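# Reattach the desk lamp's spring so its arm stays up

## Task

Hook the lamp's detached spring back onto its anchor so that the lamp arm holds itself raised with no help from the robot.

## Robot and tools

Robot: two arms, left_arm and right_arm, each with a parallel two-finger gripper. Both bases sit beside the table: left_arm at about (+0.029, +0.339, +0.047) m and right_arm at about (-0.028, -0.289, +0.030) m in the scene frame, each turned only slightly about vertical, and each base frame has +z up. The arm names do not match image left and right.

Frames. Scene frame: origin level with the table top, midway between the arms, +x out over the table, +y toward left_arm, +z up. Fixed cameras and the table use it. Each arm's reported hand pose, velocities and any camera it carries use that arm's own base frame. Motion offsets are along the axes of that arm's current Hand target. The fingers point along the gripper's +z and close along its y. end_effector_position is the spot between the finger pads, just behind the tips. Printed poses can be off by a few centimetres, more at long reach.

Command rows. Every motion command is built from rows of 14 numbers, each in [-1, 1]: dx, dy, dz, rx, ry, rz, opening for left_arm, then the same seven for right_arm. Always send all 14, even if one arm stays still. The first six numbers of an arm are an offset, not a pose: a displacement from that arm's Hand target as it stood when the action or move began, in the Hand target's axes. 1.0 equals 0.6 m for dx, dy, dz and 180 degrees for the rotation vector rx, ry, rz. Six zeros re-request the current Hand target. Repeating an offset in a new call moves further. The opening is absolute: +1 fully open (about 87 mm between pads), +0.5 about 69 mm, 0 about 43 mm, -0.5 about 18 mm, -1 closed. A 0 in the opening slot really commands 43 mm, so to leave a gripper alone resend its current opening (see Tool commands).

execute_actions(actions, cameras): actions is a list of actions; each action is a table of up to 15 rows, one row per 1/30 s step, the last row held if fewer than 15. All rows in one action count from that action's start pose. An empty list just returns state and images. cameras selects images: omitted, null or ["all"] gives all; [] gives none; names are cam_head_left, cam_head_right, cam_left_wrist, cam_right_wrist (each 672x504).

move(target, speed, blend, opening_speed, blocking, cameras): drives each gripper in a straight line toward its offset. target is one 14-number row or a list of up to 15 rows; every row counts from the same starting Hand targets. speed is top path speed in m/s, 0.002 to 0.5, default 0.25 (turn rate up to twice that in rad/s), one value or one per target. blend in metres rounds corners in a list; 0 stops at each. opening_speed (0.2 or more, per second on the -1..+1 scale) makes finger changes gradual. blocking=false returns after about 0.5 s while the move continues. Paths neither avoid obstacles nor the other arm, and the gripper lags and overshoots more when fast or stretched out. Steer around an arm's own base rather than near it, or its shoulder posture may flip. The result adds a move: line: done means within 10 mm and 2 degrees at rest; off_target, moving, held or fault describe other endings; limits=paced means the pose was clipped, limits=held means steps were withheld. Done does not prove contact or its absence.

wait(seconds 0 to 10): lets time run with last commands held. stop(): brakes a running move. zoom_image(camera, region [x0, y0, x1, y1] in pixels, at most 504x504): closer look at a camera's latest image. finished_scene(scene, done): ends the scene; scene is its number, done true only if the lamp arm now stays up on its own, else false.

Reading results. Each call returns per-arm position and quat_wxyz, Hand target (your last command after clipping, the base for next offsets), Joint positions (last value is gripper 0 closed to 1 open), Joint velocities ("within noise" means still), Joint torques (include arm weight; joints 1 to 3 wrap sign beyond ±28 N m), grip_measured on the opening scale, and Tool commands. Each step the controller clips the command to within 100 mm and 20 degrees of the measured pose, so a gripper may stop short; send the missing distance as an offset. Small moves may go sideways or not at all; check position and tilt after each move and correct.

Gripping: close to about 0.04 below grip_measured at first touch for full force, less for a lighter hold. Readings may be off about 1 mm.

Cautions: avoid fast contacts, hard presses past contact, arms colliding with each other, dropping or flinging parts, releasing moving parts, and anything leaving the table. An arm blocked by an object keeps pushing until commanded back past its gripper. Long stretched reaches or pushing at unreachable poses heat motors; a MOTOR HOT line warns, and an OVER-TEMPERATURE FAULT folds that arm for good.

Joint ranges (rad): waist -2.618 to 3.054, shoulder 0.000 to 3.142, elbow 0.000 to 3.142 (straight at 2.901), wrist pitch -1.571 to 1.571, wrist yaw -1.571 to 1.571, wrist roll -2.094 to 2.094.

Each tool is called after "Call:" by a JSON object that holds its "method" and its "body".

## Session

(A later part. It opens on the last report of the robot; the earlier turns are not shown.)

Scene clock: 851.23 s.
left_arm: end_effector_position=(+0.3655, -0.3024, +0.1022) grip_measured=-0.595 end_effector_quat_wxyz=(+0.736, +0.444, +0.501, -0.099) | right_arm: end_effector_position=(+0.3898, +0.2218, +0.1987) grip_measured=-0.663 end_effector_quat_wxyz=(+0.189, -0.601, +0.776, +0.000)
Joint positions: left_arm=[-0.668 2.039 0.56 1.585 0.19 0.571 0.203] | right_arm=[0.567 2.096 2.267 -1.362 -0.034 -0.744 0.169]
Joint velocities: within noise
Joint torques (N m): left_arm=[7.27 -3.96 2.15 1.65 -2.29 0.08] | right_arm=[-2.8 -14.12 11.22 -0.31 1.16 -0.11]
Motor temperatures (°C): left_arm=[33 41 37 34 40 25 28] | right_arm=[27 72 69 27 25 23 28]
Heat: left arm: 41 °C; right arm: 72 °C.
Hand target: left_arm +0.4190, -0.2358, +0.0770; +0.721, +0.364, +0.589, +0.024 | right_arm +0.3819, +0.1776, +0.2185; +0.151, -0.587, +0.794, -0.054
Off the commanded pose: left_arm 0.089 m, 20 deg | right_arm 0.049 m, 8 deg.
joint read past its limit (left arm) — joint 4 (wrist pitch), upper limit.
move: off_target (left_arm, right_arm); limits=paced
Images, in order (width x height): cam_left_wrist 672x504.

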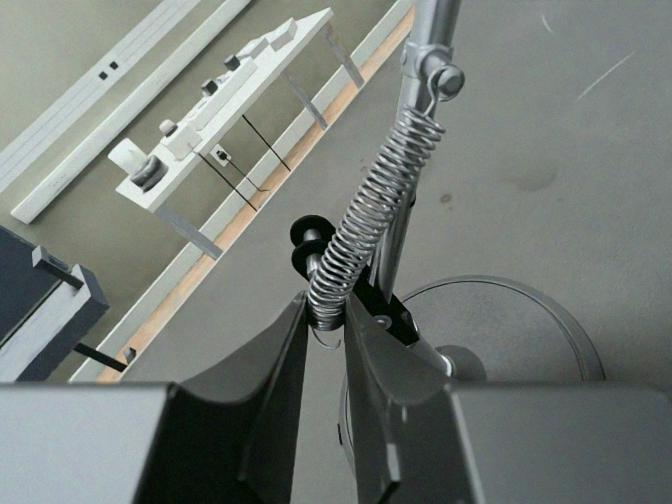

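Call:
{"method": "move", "body": {"target": [[-0.02,0.03,0.02,0,0,0,-1,0,0,0,0,0,0,-1]], "speed": 0.06, "cameras": ["cam_left_wrist"]}}

Call:
{"method": "zoom_image", "body": {"camera": "cam_left_wrist", "region": [240, 180, 440, 400]}}

Call:
{"method": "zoom_image", "body": {"camera": "cam_left_wrist", "region": [290, 240, 370, 360]}}

Scene clock: 854.97 s.
left_arm: end_effector_position=(+0.3703, -0.3029, +0.1137) grip_measured=-0.595 end_effector_quat_wxyz=(+0.743, +0.439, +0.497, -0.097) | right_arm: end_effector_position=(+0.3923, +0.2226, +0.1985) grip_measured=-0.663 end_effector_quat_wxyz=(+0.193, -0.600, +0.776, -0.002)
Joint positions: left_arm=[-0.663 2.013 0.577 1.56 0.19 0.57 0.203] | right_arm=[0.567 2.098 2.267 -1.352 -0.031 -0.744 0.168]
Joint velocities: within noise
Joint torques (N m): left_arm=[9.28 -7.2 3.81 0.96 -2.08 0.06] | right_arm=[-2.77 -14.35 11.25 -0.38 1.12 -0.11]
Motor temperatures (°C): left_arm=[33 41 37 34 40 25 28] | right_arm=[27 72 70 27 25 23 28]
Heat: left arm: 41 °C; right arm: 72 °C.
Hand target: left_arm +0.4329, -0.2340, +0.0973; +0.720, +0.364, +0.590, +0.024 | right_arm +0.3819, +0.1777, +0.2184; +0.151, -0.587, +0.793, -0.054
Off the commanded pose: left_arm 0.094 m, 20 deg | right_arm 0.050 m, 8 deg.
move: off_target (left_arm, right_arm); limits=paced
Images, in order (width x height): cam_left_wrist 672x504.

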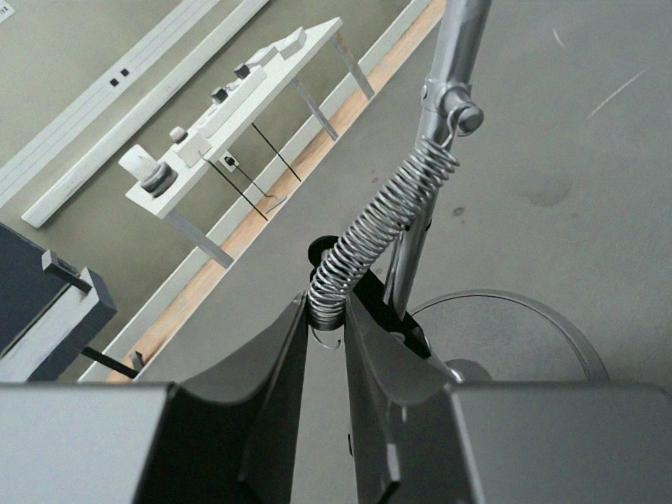

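Scaled by 2.291 from the camera's 672x504 image, which has a finer 960x720 frame.

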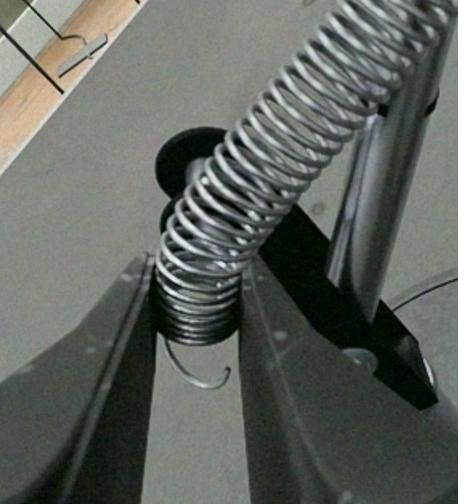

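Scaled by 4.200 from the camera's 672x504 image, which has a finer 960x720 frame.

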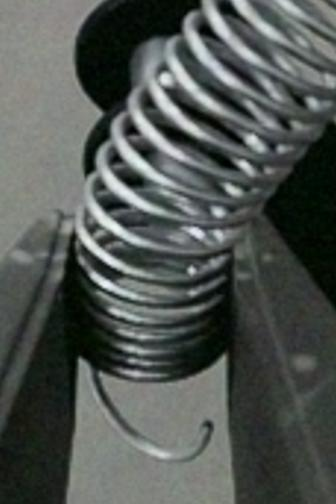

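Call:
{"method": "move", "body": {"target": [[-0.05,-0.01,-0.01,0,0,0,-1,0,0,0,0,0,0,-1]], "speed": 0.06, "cameras": ["cam_left_wrist"]}}

Call:
{"method": "zoom_image", "body": {"camera": "cam_left_wrist", "region": [240, 180, 440, 400]}}

Call:
{"method": "zoom_image", "body": {"camera": "cam_left_wrist", "region": [290, 240, 370, 360]}}

Scene clock: 861.37 s.
left_arm: end_effector_position=(+0.3694, -0.3051, +0.1241) grip_measured=-0.595 end_effector_quat_wxyz=(+0.731, +0.437, +0.516, -0.088) | right_arm: end_effector_position=(+0.3925, +0.2227, +0.1985) grip_measured=-0.663 end_effector_quat_wxyz=(+0.193, -0.600, +0.776, -0.002)
Joint positions: left_arm=[-0.688 1.921 0.586 1.421 0.134 0.57 0.203] | right_arm=[0.567 2.098 2.267 -1.351 -0.031 -0.744 0.168]
Joint velocities: within noise
Joint torques (N m): left_arm=[5.63 -7.62 4.15 1.29 -2.14 0.08] | right_arm=[-2.77 -14.34 11.26 -0.39 1.12 -0.11]
Motor temperatures (°C): left_arm=[33 42 37 33 40 25 28] | right_arm=[27 72 70 27 25 23 28]
Heat: left arm: 42 °C; right arm: 72 °C.
Hand target: left_arm +0.4162, -0.2495, +0.1188; +0.721, +0.364, +0.589, +0.024 | right_arm +0.3819, +0.1776, +0.2184; +0.151, -0.587, +0.793, -0.054
Off the commanded pose: left_arm 0.073 m, 18 deg | right_arm 0.050 m, 8 deg.
move: off_target (left_arm, right_arm)
Images, in order (width x height): cam_left_wrist 672x504.

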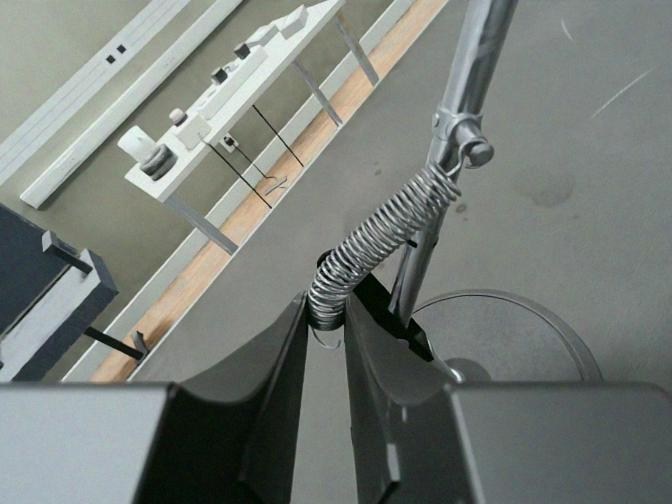

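Scaled by 2.291 from the camera's 672x504 image, which has a finer 960x720 frame.

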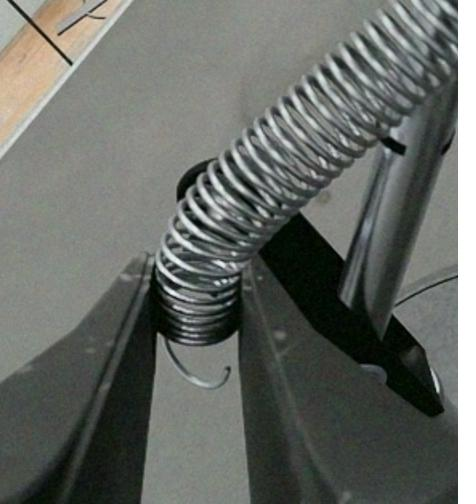

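Scaled by 4.200 from the camera's 672x504 image, which has a finer 960x720 frame.

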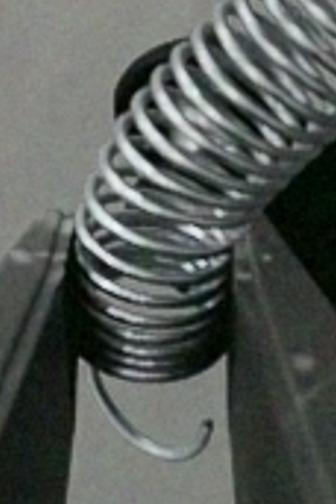

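Call:
{"method": "move", "body": {"target": [[-0.04,-0.06,0.02,0,0,0,-1,0,0,0,0,0,0,-1]], "speed": 0.06, "cameras": ["cam_left_wrist"]}}

Call:
{"method": "zoom_image", "body": {"camera": "cam_left_wrist", "region": [240, 180, 440, 400]}}

Call:
{"method": "zoom_image", "body": {"camera": "cam_left_wrist", "region": [290, 240, 370, 360]}}

Scene clock: 866.60 s.
left_arm: end_effector_position=(+0.3716, -0.3290, +0.1261) grip_measured=-0.595 end_effector_quat_wxyz=(+0.728, +0.411, +0.546, -0.057) | right_arm: end_effector_position=(+0.3932, +0.2199, +0.1976) grip_measured=-0.670 end_effector_quat_wxyz=(+0.189, -0.600, +0.777, -0.009)
Joint positions: left_arm=[-0.796 1.936 0.674 1.328 -0.073 0.571 0.203] | right_arm=[0.567 2.101 2.267 -1.355 -0.015 -0.744 0.165]
Joint velocities: within noise
Joint torques (N m): left_arm=[3.84 -5.55 5.61 1.64 -1.46 0.11] | right_arm=[-2.78 -14.39 11.43 -0.38 0.96 -0.11]
Motor temperatures (°C): left_arm=[33 42 38 33 40 25 28] | right_arm=[27 72 71 27 25 23 28]
Heat: left arm: 42 °C; right arm: 72 °C.
Hand target: left_arm +0.4051, -0.2930, +0.1194; +0.721, +0.364, +0.589, +0.024 | right_arm +0.3819, +0.1776, +0.2184; +0.151, -0.587, +0.794, -0.054
Off the commanded pose: left_arm 0.050 m, 12 deg | right_arm 0.048 m, 7 deg.
move: off_target (left_arm, right_arm)
Images, in order (width x height): cam_left_wrist 672x504.

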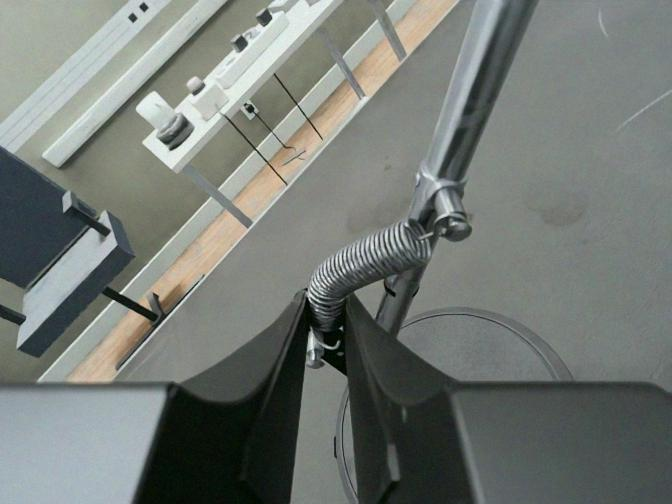

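Scaled by 2.291 from the camera's 672x504 image, which has a finer 960x720 frame.

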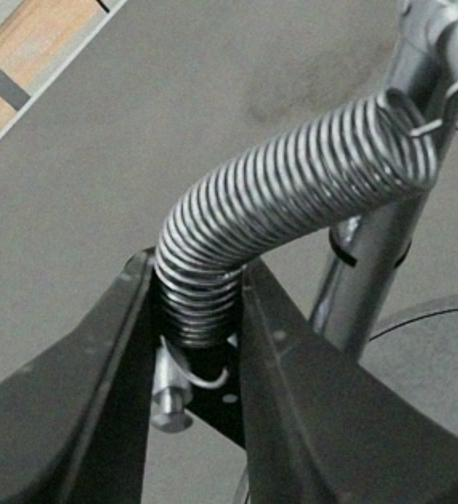

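Scaled by 4.200 from the camera's 672x504 image, which has a finer 960x720 frame.

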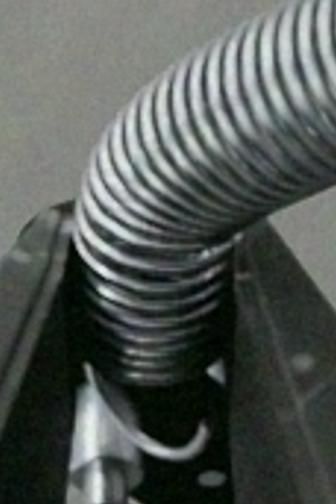

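Call:
{"method": "move", "body": {"target": [[0.03,0.02,-0.01,0,0,0,-1,0,0,0,0,0,0,-1]], "speed": 0.06, "cameras": ["cam_left_wrist"]}}

Call:
{"method": "zoom_image", "body": {"camera": "cam_left_wrist", "region": [290, 260, 390, 380]}}

Scene clock: 872.57 s.
left_arm: end_effector_position=(+0.3703, -0.3257, +0.1244) grip_measured=-0.595 end_effector_quat_wxyz=(+0.730, +0.415, +0.539, -0.064) | right_arm: end_effector_position=(+0.3932, +0.2199, +0.1976) grip_measured=-0.670 end_effector_quat_wxyz=(+0.189, -0.600, +0.777, -0.009)
Joint positions: left_arm=[-0.78 1.944 0.654 1.365 -0.036 0.571 0.203] | right_arm=[0.567 2.101 2.267 -1.355 -0.015 -0.744 0.165]
Joint velocities: within noise
Joint torques (N m): left_arm=[6.98 -5.37 3.47 1.79 -1.37 0.09] | right_arm=[-2.8 -14.38 11.41 -0.38 0.96 -0.1]
Motor temperatures (°C): left_arm=[32 42 38 33 39 25 28] | right_arm=[27 74 71 27 25 23 28]
Heat: left arm: 42 °C; right arm: 74 °C.
Hand target: left_arm +0.4101, -0.2729, +0.1108; +0.721, +0.364, +0.589, +0.024 | right_arm +0.3819, +0.1776, +0.2184; +0.151, -0.587, +0.794, -0.054
Off the commanded pose: left_arm 0.067 m, 13 deg | right_arm 0.048 m, 7 deg.
move: off_target (left_arm, right_arm)
Images, in order (width x height): cam_left_wrist 672x504.

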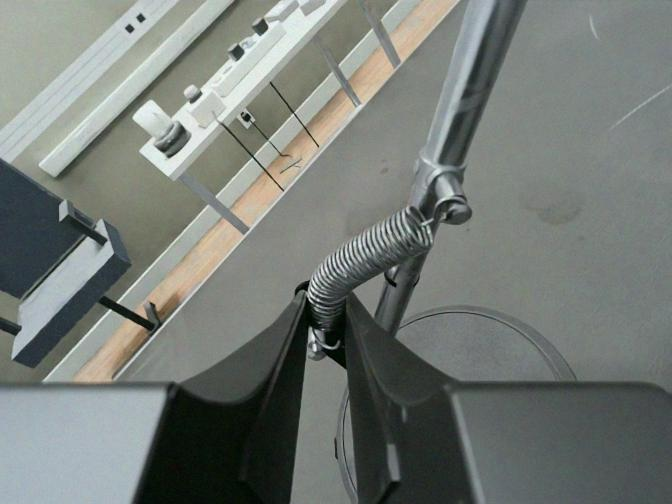

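Scaled by 4.200 from the camera's 672x504 image, which has a finer 960x720 frame.

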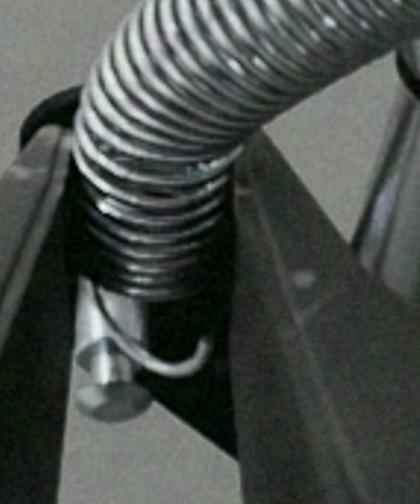

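Call:
{"method": "move", "body": {"target": [[0.03,0.02,-0.03,0,0,0,-1,0,0,0,0,0,0,-1]], "speed": 0.06, "cameras": ["cam_left_wrist"]}}

Call:
{"method": "zoom_image", "body": {"camera": "cam_left_wrist", "region": [290, 260, 390, 380]}}

Scene clock: 878.77 s.
left_arm: end_effector_position=(+0.3609, -0.3092, +0.1222) grip_measured=-0.595 end_effector_quat_wxyz=(+0.739, +0.422, +0.519, -0.078) | right_arm: end_effector_position=(+0.3932, +0.2198, +0.1976) grip_measured=-0.670 end_effector_quat_wxyz=(+0.189, -0.600, +0.777, -0.010)
Joint positions: left_arm=[-0.737 1.944 0.567 1.483 0.05 0.571 0.203] | right_arm=[0.567 2.101 2.267 -1.355 -0.015 -0.744 0.165]
Joint velocities: within noise
Joint torques (N m): left_arm=[7.84 -5.6 2.14 1.52 -1.68 0.09] | right_arm=[-2.8 -14.39 11.43 -0.37 0.95 -0.11]
Motor temperatures (°C): left_arm=[32 42 38 33 39 25 28] | right_arm=[27 76 72 27 25 23 28]
Heat: left arm: 42 °C; right arm: 76 °C. Fold the right arm in close to its base, or ease its load, before you think long.
Hand target: left_arm +0.4047, -0.2467, +0.1018; +0.721, +0.364, +0.589, +0.024 | right_arm +0.3819, +0.1776, +0.2184; +0.151, -0.587, +0.794, -0.054
Off the commanded pose: left_arm 0.079 m, 16 deg | right_arm 0.048 m, 7 deg.
MOTOR HOT: joint 2 (shoulder) of the right arm reports 76 °C; the controller's stop level is 90 °C. To cool a motor, set the load down, stop pushing, or move to a pose that needs little force.
move: off_target (left_arm, right_arm)
Images, in order (width x height): cam_left_wrist 672x504.

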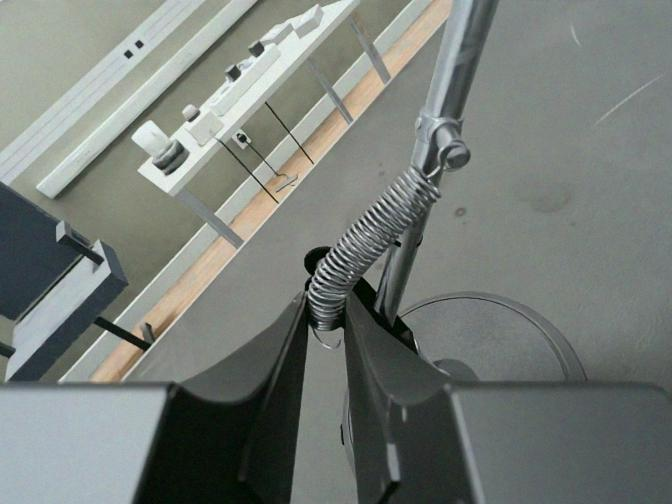

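Scaled by 4.200 from the camera's 672x504 image, which has a finer 960x720 frame.

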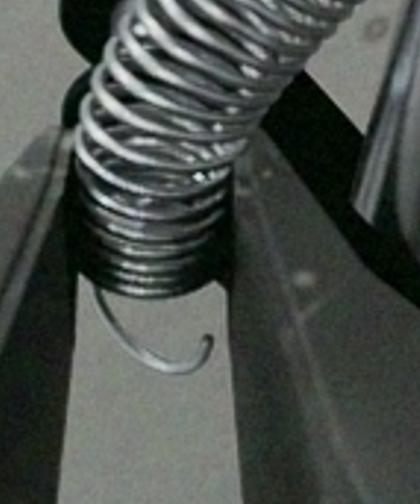

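Call:
{"method": "move", "body": {"target": [[-0.015,0.005,0.035,0,0,0,-1,0,0,0.02,0,0,0,-1]], "speed": 0.06, "cameras": ["cam_left_wrist"]}}

Call:
{"method": "zoom_image", "body": {"camera": "cam_left_wrist", "region": [290, 260, 390, 380]}}

Scene clock: 882.70 s.
left_arm: end_effector_position=(+0.3704, -0.3164, +0.1239) grip_measured=-0.595 end_effector_quat_wxyz=(+0.734, +0.426, +0.524, -0.078) | right_arm: end_effector_position=(+0.3934, +0.2202, +0.1977) grip_measured=-0.670 end_effector_quat_wxyz=(+0.190, -0.600, +0.777, -0.009)
Joint positions: left_arm=[-0.733 1.944 0.62 1.413 0.055 0.571 0.203] | right_arm=[0.567 2.101 2.267 -1.354 -0.016 -0.744 0.165]
Joint velocities: within noise
Joint torques (N m): left_arm=[7.83 -5.97 4.63 1.4 -1.67 0.08] | right_arm=[-3.02 -14.04 7.43 -0.05 0.96 -0.12]
Motor temperatures (°C): left_arm=[32 42 38 33 39 25 28] | right_arm=[27 77 72 27 25 23 28]
Heat: left arm: 42 °C; right arm: 77 °C. Fold the right arm in close to its base, or ease its load, before you think long.
Hand target: left_arm +0.4213, -0.2591, +0.1117; +0.721, +0.364, +0.589, +0.024 | right_arm +0.3856, +0.1787, +0.2070; +0.151, -0.587, +0.794, -0.054
Off the commanded pose: left_arm 0.078 m, 16 deg | right_arm 0.043 m, 7 deg.
MOTOR HOT: still on. Joint 2 (shoulder) of the right arm reports 77 °C.
move: off_target (left_arm, right_arm)
Images, in order (width x height): cam_left_wrist 672x504.

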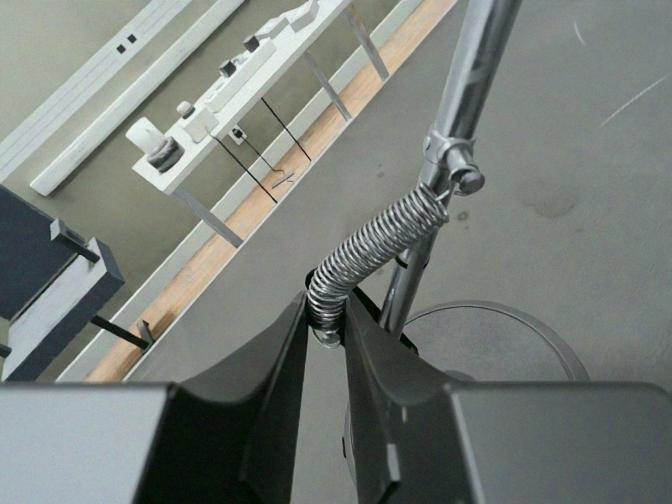

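Scaled by 4.200 from the camera's 672x504 image, which has a finer 960x720 frame.

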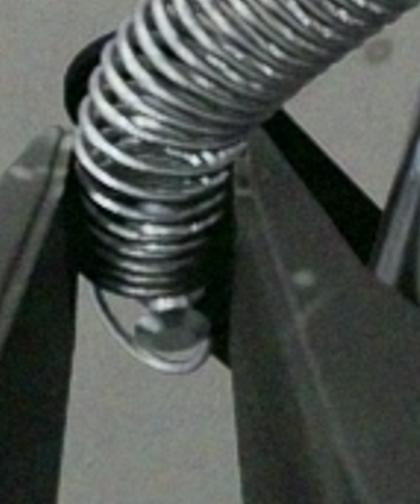

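Call:
{"method": "move", "body": {"target": [[0.02,0,0.015,0,0,0,-1,0,0,0,0,0,0,-1]], "speed": 0.06, "cameras": ["cam_left_wrist"]}}

Call:
{"method": "zoom_image", "body": {"camera": "cam_left_wrist", "region": [290, 260, 390, 380]}}

Scene clock: 886.90 s.
left_arm: end_effector_position=(+0.3778, -0.3173, +0.1196) grip_measured=-0.595 end_effector_quat_wxyz=(+0.735, +0.427, +0.520, -0.081) | right_arm: end_effector_position=(+0.3946, +0.2207, +0.1977) grip_measured=-0.670 end_effector_quat_wxyz=(+0.192, -0.599, +0.777, -0.010)
Joint positions: left_arm=[-0.715 1.983 0.643 1.434 0.083 0.571 0.203] | right_arm=[0.567 2.101 2.267 -1.349 -0.015 -0.745 0.165]
Joint velocities: within noise
Joint torques (N m): left_arm=[8.29 -4.94 4.83 1.44 -1.71 0.07] | right_arm=[-3.03 -14.15 7.47 -0.09 0.95 -0.11]
Motor temperatures (°C): left_arm=[33 43 38 33 39 25 28] | right_arm=[27 78 71 27 25 23 28]
Heat: left arm: 43 °C; right arm: 78 °C. Fold the right arm in close to its base, or ease its load, before you think long.
Hand target: left_arm +0.4328, -0.2581, +0.1021; +0.721, +0.364, +0.589, +0.024 | right_arm +0.3856, +0.1787, +0.2071; +0.151, -0.587, +0.793, -0.054
Off the commanded pose: left_arm 0.083 m, 16 deg | right_arm 0.044 m, 7 deg.
MOTOR HOT: still on. Joint 2 (shoulder) of the right arm reports 78 °C.
move: off_target (left_arm, right_arm)
Images, in order (width x height): cam_left_wrist 672x504.

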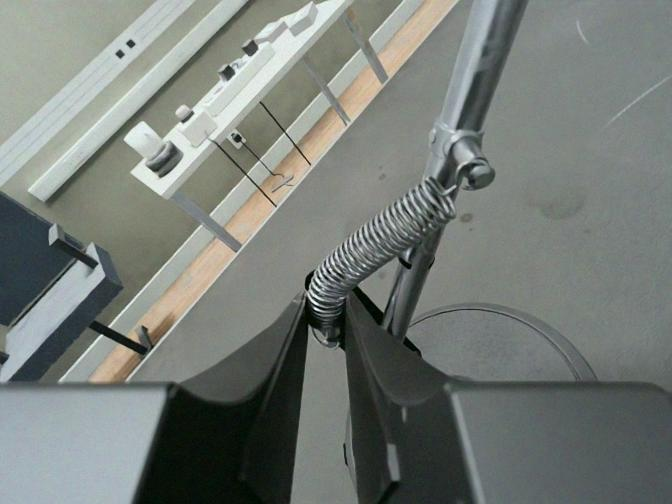

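Scaled by 4.200 from the camera's 672x504 image, which has a finer 960x720 frame.

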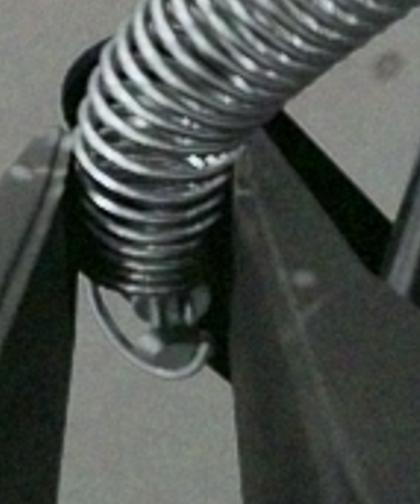

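Call:
{"method": "move", "body": {"target": [[0.012,0,0.012,0,0,0,-1,0,0,0,0,0,0,-1]], "speed": 0.06, "cameras": ["cam_left_wrist"]}}

Call:
{"method": "zoom_image", "body": {"camera": "cam_left_wrist", "region": [300, 310, 360, 360]}}

Scene clock: 890.60 s.
left_arm: end_effector_position=(+0.3848, -0.3178, +0.1191) grip_measured=-0.595 end_effector_quat_wxyz=(+0.741, +0.425, +0.513, -0.081) | right_arm: end_effector_position=(+0.3994, +0.2208, +0.1973) grip_measured=-0.670 end_effector_quat_wxyz=(+0.198, -0.597, +0.777, -0.014)
Joint positions: left_arm=[-0.701 2.017 0.666 1.464 0.099 0.571 0.203] | right_arm=[0.564 2.105 2.267 -1.332 -0.009 -0.745 0.165]
Joint velocities: within noise
Joint torques (N m): left_arm=[8.35 -4.86 4.89 1.28 -1.72 0.07] | right_arm=[-2.77 -14.53 7.61 -0.23 0.88 -0.12]
Motor temperatures (°C): left_arm=[33 42 38 33 39 25 28] | right_arm=[27 78 70 27 25 23 28]
Heat: left arm: 42 °C; right arm: 78 °C. Fold the right arm in close to its base, or ease its load, before you think long.
Hand target: left_arm +0.4412, -0.2583, +0.0964; +0.721, +0.364, +0.589, +0.024 | right_arm +0.3856, +0.1787, +0.2071; +0.151, -0.587, +0.793, -0.054
Off the commanded pose: left_arm 0.085 m, 17 deg | right_arm 0.045 m, 7 deg.
MOTOR HOT: still on. Joint 2 (shoulder) of the right arm reports 78 °C.
move: off_target (left_arm, right_arm)
Images, in order (width x height): cam_left_wrist 672x504.

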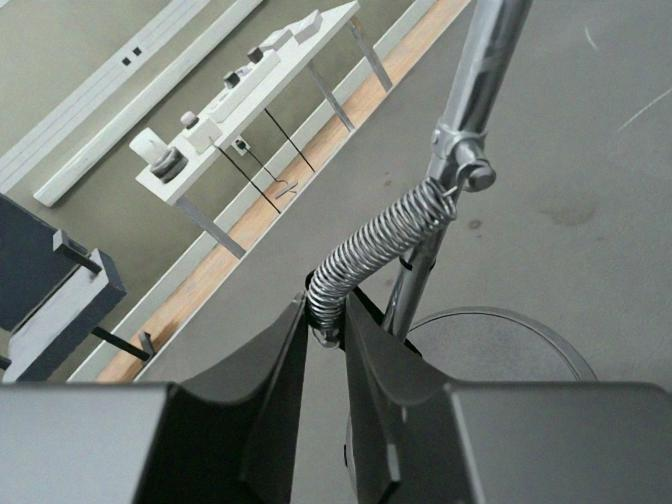

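Scaled by 8.400 from the camera's 672x504 image, which has a finer 960x720 frame.

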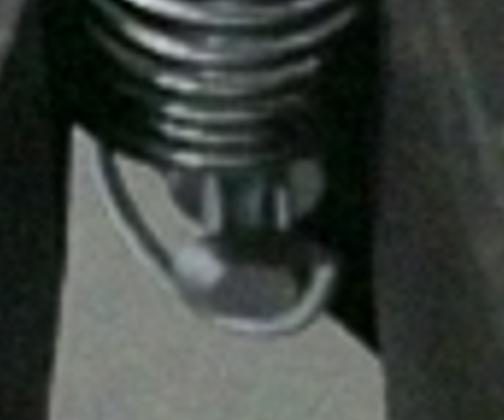

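Call:
{"method": "move", "body": {"target": [[0.025,0,-0.008,0,0,0,-1,0,0,0,0,0,0,-1]], "speed": 0.06, "cameras": ["cam_left_wrist"]}}

Call:
{"method": "zoom_image", "body": {"camera": "cam_left_wrist", "region": [300, 310, 360, 360]}}

Scene clock: 894.67 s.
left_arm: end_effector_position=(+0.3846, -0.3160, +0.1152) grip_measured=-0.595 end_effector_quat_wxyz=(+0.749, +0.426, +0.500, -0.087) | right_arm: end_effector_position=(+0.3996, +0.2209, +0.1974) grip_measured=-0.670 end_effector_quat_wxyz=(+0.198, -0.597, +0.777, -0.014)
Joint positions: left_arm=[-0.685 2.06 0.658 1.542 0.135 0.571 0.203] | right_arm=[0.564 2.105 2.267 -1.332 -0.008 -0.745 0.165]
Joint velocities: within noise
Joint torques (N m): left_arm=[8.91 -4.9 3.22 1.18 -1.85 0.07] | right_arm=[-2.77 -14.49 7.61 -0.23 0.88 -0.12]
Motor temperatures (°C): left_arm=[33 42 38 33 39 25 29] | right_arm=[27 78 69 26 25 23 28]
Heat: left arm: 42 °C; right arm: 78 °C. Fold the right arm in close to its base, or ease its load, before you think long.
Hand target: left_arm +0.4416, -0.2489, +0.0836; +0.720, +0.364, +0.590, +0.024 | right_arm +0.3856, +0.1787, +0.2071; +0.151, -0.587, +0.793, -0.054
Off the commanded pose: left_arm 0.093 m, 18 deg | right_arm 0.046 m, 7 deg.
MOTOR HOT: still on. Joint 2 (shoulder) of the right arm reports 78 °C.
move: off_target (left_arm, right_arm)
Images, in order (width x height): cam_left_wrist 672x504.

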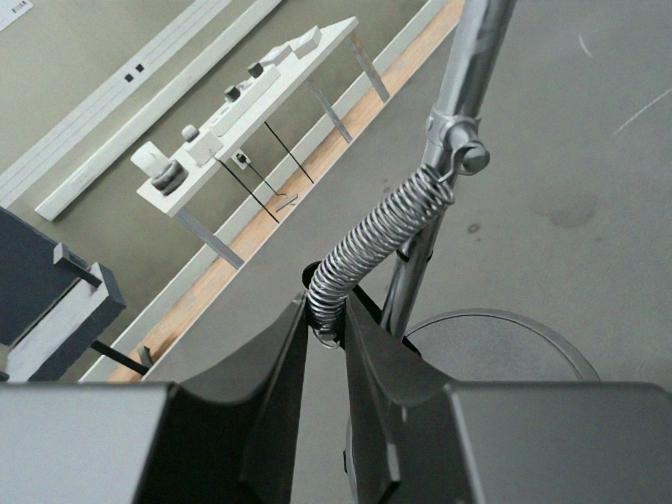

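Scaled by 8.400 from the camera's 672x504 image, which has a finer 960x720 frame.

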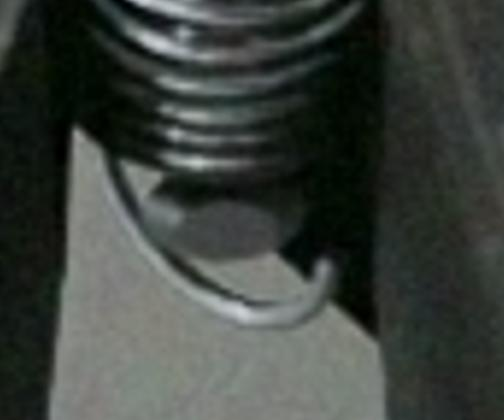

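Call:
{"method": "move", "body": {"target": [[0.003,0.008,0.025,0,0,0,-1,0,0,0,0,0,0,-1]], "speed": 0.06, "cameras": ["cam_left_wrist"]}}

Call:
{"method": "zoom_image", "body": {"camera": "cam_left_wrist", "region": [300, 310, 360, 360]}}

Scene clock: 898.47 s.
left_arm: end_effector_position=(+0.3928, -0.3156, +0.1184) grip_measured=-0.595 end_effector_quat_wxyz=(+0.754, +0.425, +0.493, -0.088) | right_arm: end_effector_position=(+0.4038, +0.2210, +0.1965) grip_measured=-0.668 end_effector_quat_wxyz=(+0.203, -0.595, +0.777, -0.018)
Joint positions: left_arm=[-0.665 2.075 0.685 1.545 0.161 0.571 0.203] | right_arm=[0.561 2.11 2.267 -1.318 -0.002 -0.745 0.166]
Joint velocities: within noise
Joint torques (N m): left_arm=[8.99 -4.93 4.85 0.87 -1.89 0.07] | right_arm=[-2.52 -14.9 7.77 -0.33 0.81 -0.13]
Motor temperatures (°C): left_arm=[33 42 38 33 39 25 29] | right_arm=[27 78 69 26 25 23 28]
Heat: left arm: 42 °C; right arm: 78 °C. Fold the right arm in close to its base, or ease its load, before you think long.
Hand target: left_arm +0.4571, -0.2520, +0.0853; +0.720, +0.364, +0.590, +0.024 | right_arm +0.3856, +0.1788, +0.2070; +0.151, -0.587, +0.793, -0.054
Off the commanded pose: left_arm 0.096 m, 19 deg | right_arm 0.047 m, 8 deg.
MOTOR HOT: still on. Joint 2 (shoulder) of the right arm reports 78 °C.
move: off_target (left_arm, right_arm)
Images, in order (width x height): cam_left_wrist 672x504.

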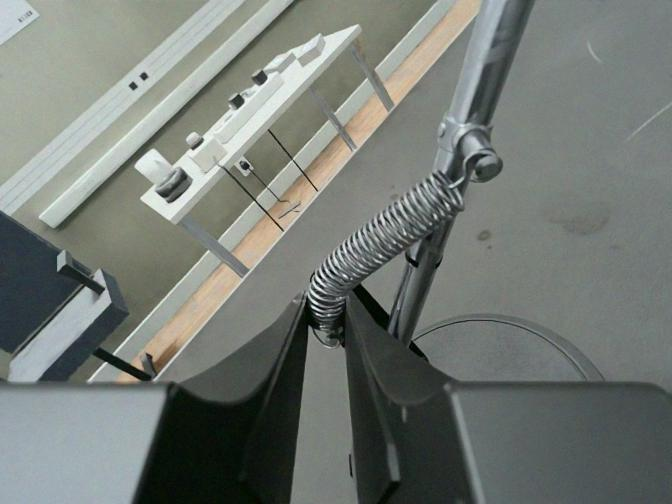

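Scaled by 8.400 from the camera's 672x504 image, which has a finer 960x720 frame.

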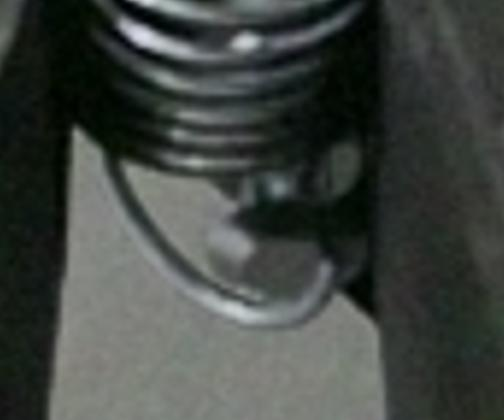

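Call:
{"method": "move", "body": {"target": [[0.025,-0.022,-0.01,0,0,0,-1,0,0,0,0,0,0,-1]], "speed": 0.06, "cameras": ["cam_left_wrist"]}}

Call:
{"method": "zoom_image", "body": {"camera": "cam_left_wrist", "region": [300, 310, 360, 360]}}

Scene clock: 902.03 s.
left_arm: end_effector_position=(+0.3950, -0.3175, +0.1116) grip_measured=-0.595 end_effector_quat_wxyz=(+0.757, +0.427, +0.488, -0.085) | right_arm: end_effector_position=(+0.4059, +0.2197, +0.1958) grip_measured=-0.668 end_effector_quat_wxyz=(+0.203, -0.594, +0.778, -0.021)
Joint positions: left_arm=[-0.665 2.119 0.698 1.583 0.164 0.58 0.203] | right_arm=[0.559 2.112 2.267 -1.313 0.004 -0.745 0.166]
Joint velocities: within noise
Joint torques (N m): left_arm=[8.03 -2.85 2.78 1.27 -2 0.01] | right_arm=[-2.4 -15.17 7.83 -0.38 0.75 -0.13]
Motor temperatures (°C): left_arm=[33 42 38 32 40 25 29] | right_arm=[27 77 68 26 25 23 28]
Heat: left arm: 42 °C; right arm: 77 °C. Fold the right arm in close to its base, or ease its load, before you think long.
Hand target: left_arm +0.4512, -0.2517, +0.0655; +0.721, +0.364, +0.589, +0.024 | right_arm +0.3856, +0.1787, +0.2070; +0.151, -0.587, +0.793, -0.054
Off the commanded pose: left_arm 0.098 m, 19 deg | right_arm 0.047 m, 7 deg.
MOTOR HOT: still on. Joint 2 (shoulder) of the right arm reports 77 °C.
joint read past its limit (left arm) — joint 4 (wrist pitch), upper limit.
move: off_target (left_arm, right_arm)
Images, in order (width x height): cam_left_wrist 672x504.

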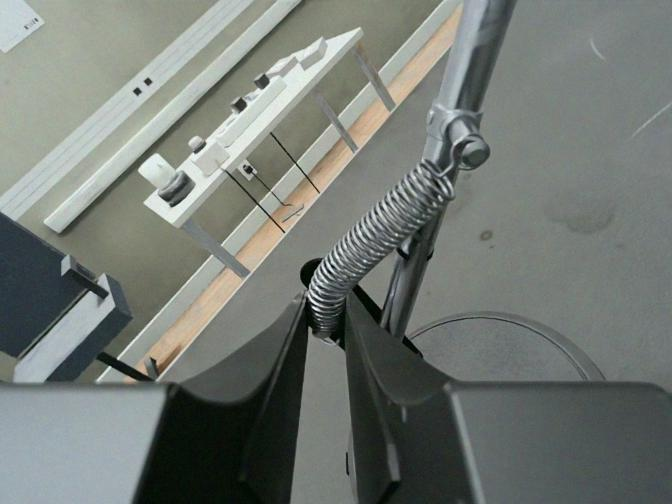

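Scaled by 8.400 from the camera's 672x504 image, which has a finer 960x720 frame.

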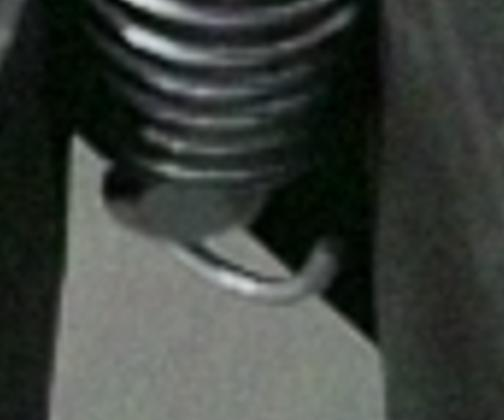

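Call:
{"method": "move", "body": {"target": [[-0.04,0.008,0,0,0,0,-1,0,0,0,0,0,0,-1]], "speed": 0.06, "cameras": ["cam_left_wrist"]}}

Call:
{"method": "zoom_image", "body": {"camera": "cam_left_wrist", "region": [300, 310, 360, 360]}}

Scene clock: 905.93 s.
left_arm: end_effector_position=(+0.3946, -0.3164, +0.1127) grip_measured=-0.595 end_effector_quat_wxyz=(+0.755, +0.427, +0.490, -0.083) | right_arm: end_effector_position=(+0.4059, +0.2197, +0.1958) grip_measured=-0.668 end_effector_quat_wxyz=(+0.203, -0.594, +0.778, -0.021)
Joint positions: left_arm=[-0.665 2.108 0.693 1.572 0.161 0.582 0.203] | right_arm=[0.559 2.112 2.267 -1.313 0.004 -0.745 0.166]
Joint velocities: within noise
Joint torques (N m): left_arm=[6.12 -7.66 3.63 0.72 -2.12 0.01] | right_arm=[-2.37 -15.16 7.83 -0.38 0.75 -0.13]
Motor temperatures (°C): left_arm=[33 42 38 32 40 25 29] | right_arm=[27 78 68 26 25 23 28]
Heat: left arm: 42 °C; right arm: 78 °C. Fold the right arm in close to its base, or ease its load, before you think long.
Hand target: left_arm +0.4459, -0.2594, +0.0881; +0.721, +0.364, +0.589, +0.024 | right_arm +0.3856, +0.1787, +0.2070; +0.151, -0.587, +0.793, -0.054
Off the commanded pose: left_arm 0.081 m, 19 deg | right_arm 0.047 m, 7 deg.
MOTOR HOT: still on. Joint 2 (shoulder) of the right arm reports 78 °C.
move: off_target (left_arm, right_arm)
Images, in order (width x height): cam_left_wrist 672x504.

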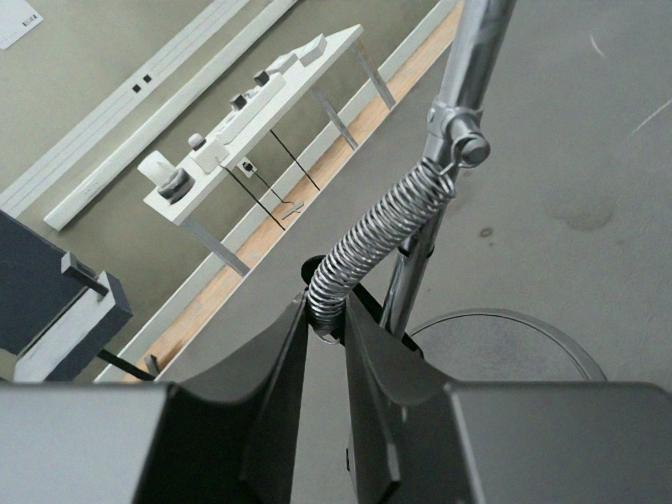

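Scaled by 8.400 from the camera's 672x504 image, which has a finer 960x720 frame.

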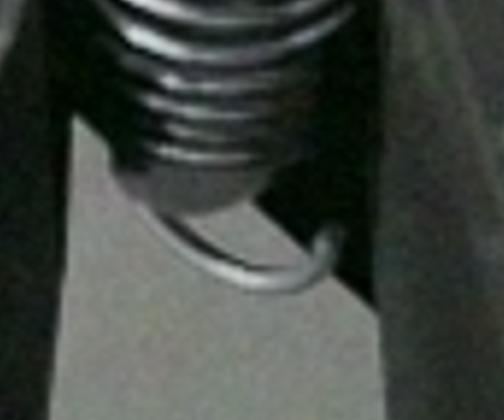

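Call:
{"method": "move", "body": {"target": [[-0.04,0.01,0.0,0,0,0,-1,0,0,0,0,0,0,-1]], "speed": 0.06, "cameras": ["cam_left_wrist"]}}

Call:
{"method": "zoom_image", "body": {"camera": "cam_left_wrist", "region": [300, 310, 360, 360]}}

Scene clock: 909.93 s.
left_arm: end_effector_position=(+0.3945, -0.3193, +0.1182) grip_measured=-0.595 end_effector_quat_wxyz=(+0.736, +0.432, +0.515, -0.079) | right_arm: end_effector_position=(+0.4059, +0.2197, +0.1958) grip_measured=-0.668 end_effector_quat_wxyz=(+0.203, -0.594, +0.778, -0.021)
Joint positions: left_arm=[-0.683 2.022 0.703 1.416 0.121 0.579 0.203] | right_arm=[0.559 2.112 2.267 -1.313 0.004 -0.745 0.166]
Joint velocities: within noise
Joint torques (N m): left_arm=[5.55 -8.16 4.75 1.15 -2 0] | right_arm=[-2.39 -15.15 7.84 -0.37 0.74 -0.12]
Motor temperatures (°C): left_arm=[33 42 38 32 41 25 29] | right_arm=[27 79 67 26 25 23 28]
Heat: left arm: 42 °C; right arm: 79 °C. Fold the right arm in close to its base, or ease its load, before you think long.
Hand target: left_arm +0.4409, -0.2661, +0.1114; +0.721, +0.364, +0.589, +0.024 | right_arm +0.3856, +0.1787, +0.2070; +0.151, -0.587, +0.793, -0.054
Off the commanded pose: left_arm 0.071 m, 17 deg | right_arm 0.047 m, 7 deg.
MOTOR HOT: still on. Joint 2 (shoulder) of the right arm reports 79 °C.
move: off_target (left_arm, right_arm)
Images, in order (width x height): cam_left_wrist 672x504.

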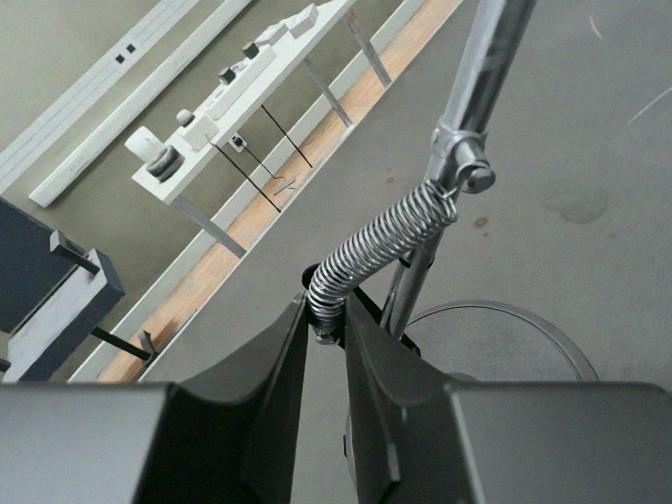

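Scaled by 8.400 from the camera's 672x504 image, which has a finer 960x720 frame.

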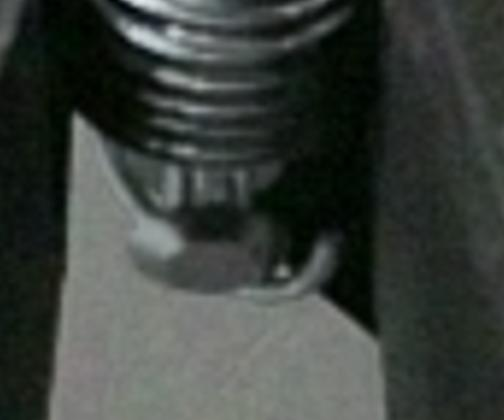

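Call:
{"method": "move", "body": {"target": [[-0.035,0.0,0.0,0,0,0,-1,0,0,0,0,0,0,-1]], "speed": 0.06, "cameras": ["cam_left_wrist"]}}

Call:
{"method": "zoom_image", "body": {"camera": "cam_left_wrist", "region": [300, 310, 360, 360]}}

Scene clock: 913.80 s.
left_arm: end_effector_position=(+0.3943, -0.3207, +0.1188) grip_measured=-0.595 end_effector_quat_wxyz=(+0.718, +0.431, +0.542, -0.066) | right_arm: end_effector_position=(+0.4059, +0.2197, +0.1958) grip_measured=-0.668 end_effector_quat_wxyz=(+0.203, -0.594, +0.778, -0.021)
Joint positions: left_arm=[-0.709 1.967 0.719 1.289 0.054 0.578 0.203] | right_arm=[0.559 2.112 2.267 -1.313 0.004 -0.745 0.166]
Joint velocities: within noise
Joint torques (N m): left_arm=[4.75 -8.61 5.98 1.54 -1.72 -0.01] | right_arm=[-2.4 -15.13 7.84 -0.37 0.74 -0.13]
Motor temperatures (°C): left_arm=[33 43 38 32 41 25 29] | right_arm=[27 80 67 26 25 23 28]
Heat: left arm: 43 °C; right arm: 80 °C. Fold the right arm in close to its base, or ease its load, before you think long.
Hand target: left_arm +0.4345, -0.2759, +0.1289; +0.721, +0.364, +0.589, +0.024 | right_arm +0.3855, +0.1787, +0.2070; +0.151, -0.587, +0.793, -0.054
Off the commanded pose: left_arm 0.061 m, 14 deg | right_arm 0.047 m, 7 deg.
MOTOR HOT: still on. Joint 2 (shoulder) of the right arm reports 80 °C.
move: off_target (left_arm, right_arm)
Images, in order (width x height): cam_left_wrist 672x504.

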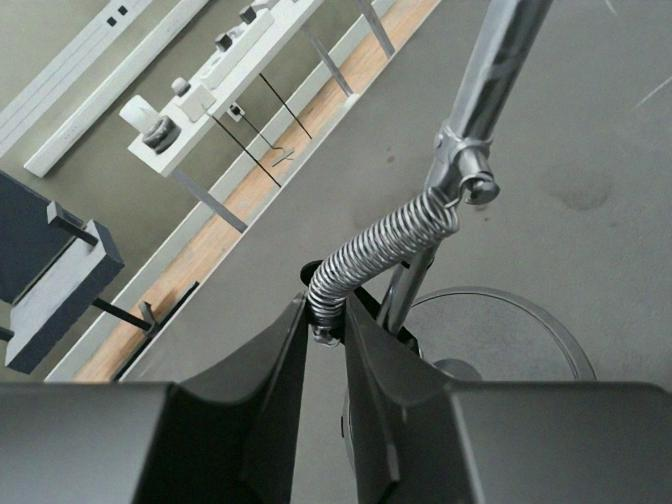

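Scaled by 8.400 from the camera's 672x504 image, which has a finer 960x720 frame.

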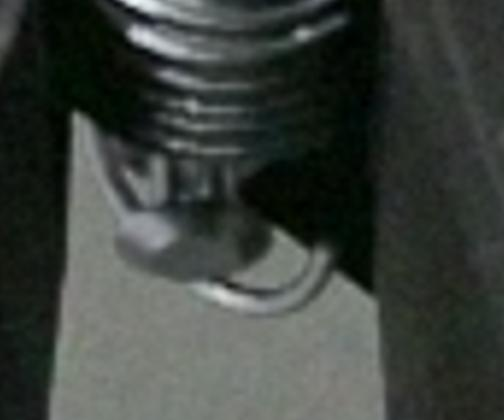

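Call:
{"method": "move", "body": {"target": [[-0.03,0.03,0.0,0,0,0,-1,0,0,0,0,0,0,-1]], "speed": 0.06, "cameras": ["cam_left_wrist"]}}

Call:
{"method": "zoom_image", "body": {"camera": "cam_left_wrist", "region": [300, 310, 360, 360]}}

Scene clock: 917.40 s.
left_arm: end_effector_position=(+0.3924, -0.3190, +0.1206) grip_measured=-0.595 end_effector_quat_wxyz=(+0.692, +0.444, +0.566, -0.066) | right_arm: end_effector_position=(+0.4059, +0.2197, +0.1958) grip_measured=-0.668 end_effector_quat_wxyz=(+0.203, -0.594, +0.778, -0.021)
Joint positions: left_arm=[-0.709 1.889 0.734 1.121 0.051 0.572 0.203] | right_arm=[0.559 2.112 2.267 -1.313 0.004 -0.745 0.166]
Joint velocities: within noise
Joint torques (N m): left_arm=[5.82 -9.74 6.57 2.06 -1.62 0] | right_arm=[-2.4 -15.15 7.83 -0.37 0.74 -0.13]
Motor temperatures (°C): left_arm=[33 43 38 32 41 25 29] | right_arm=[27 80 66 26 25 23 28]
Heat: left arm: 43 °C; right arm: 80 °C. Fold the right arm in close to its base, or ease its load, before you think long.
Hand target: left_arm +0.4362, -0.2709, +0.1537; +0.721, +0.364, +0.590, +0.024 | right_arm +0.3855, +0.1787, +0.2070; +0.151, -0.587, +0.793, -0.054
Off the commanded pose: left_arm 0.073 m, 14 deg | right_arm 0.047 m, 7 deg.
MOTOR HOT: still on. Joint 2 (shoulder) of the right arm reports 80 °C.
move: off_target (left_arm, right_arm)
Images, in order (width x height): cam_left_wrist 672x504.

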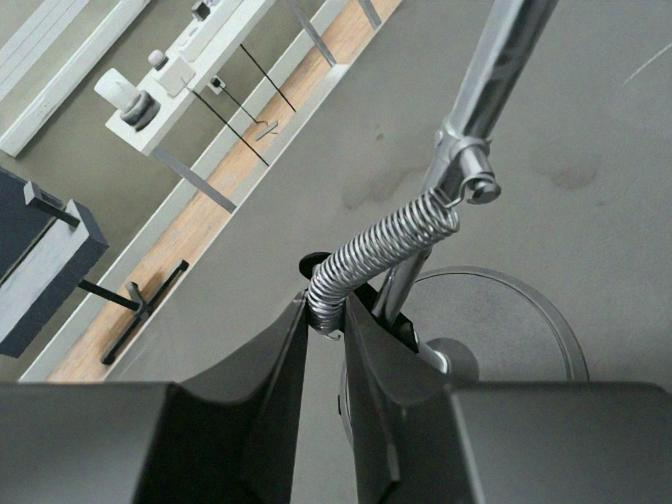

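Scaled by 8.400 from the camera's 672x504 image, which has a finer 960x720 frame.

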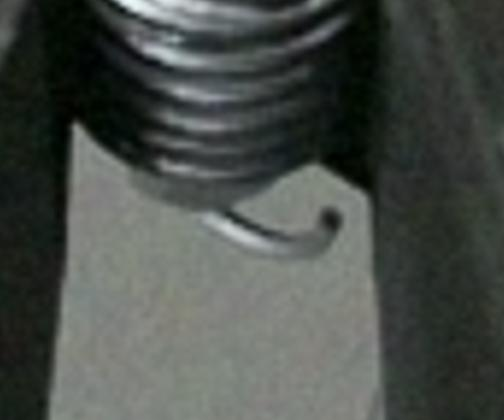

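Call:
{"method": "move", "body": {"target": [[0.01,-0.06,-0.01,0,0,0,-1,0,0,0,0,0,0,-1]], "speed": 0.06, "cameras": ["cam_left_wrist"]}}

Call:
{"method": "zoom_image", "body": {"camera": "cam_left_wrist", "region": [300, 310, 360, 360]}}

Scene clock: 925.00 s.
left_arm: end_effector_position=(+0.3923, -0.3216, +0.1198) grip_measured=-0.595 end_effector_quat_wxyz=(+0.707, +0.415, +0.571, -0.040) | right_arm: end_effector_position=(+0.4060, +0.2196, +0.1959) grip_measured=-0.668 end_effector_quat_wxyz=(+0.203, -0.593, +0.778, -0.021)
Joint positions: left_arm=[-0.756 1.933 0.735 1.201 -0.072 0.572 0.203] | right_arm=[0.559 2.112 2.267 -1.313 0.005 -0.745 0.166]
Joint velocities: within noise
Joint torques (N m): left_arm=[3.04 -6.17 5.49 2.24 -1.21 0.06] | right_arm=[-2.37 -15.13 7.84 -0.38 0.74 -0.13]
Motor temperatures (°C): left_arm=[32 44 39 33 40 25 29] | right_arm=[27 81 66 26 25 23 28]
Heat: left arm: 44 °C; right arm: 81 °C. Fold the right arm in close to its base, or ease its load, before you think long.
Hand target: left_arm +0.4187, -0.2916, +0.1286; +0.721, +0.364, +0.590, +0.024 | right_arm +0.3856, +0.1787, +0.2070; +0.151, -0.587, +0.794, -0.054
Off the commanded pose: left_arm 0.041 m, 10 deg | right_arm 0.047 m, 7 deg.
MOTOR HOT: still on. Joint 2 (shoulder) of the right arm reports 81 °C.
move: off_target (left_arm, right_arm)
Images, in order (width x height): cam_left_wrist 672x504.

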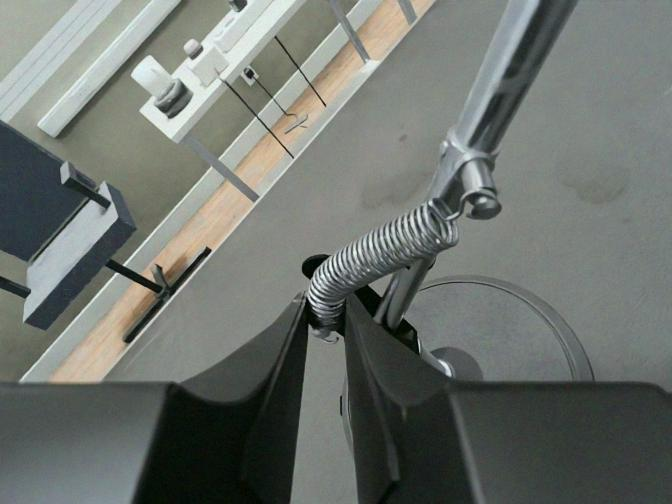

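Scaled by 8.400 from the camera's 672x504 image, which has a finer 960x720 frame.

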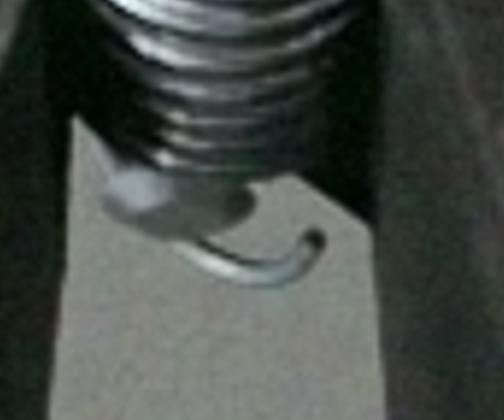

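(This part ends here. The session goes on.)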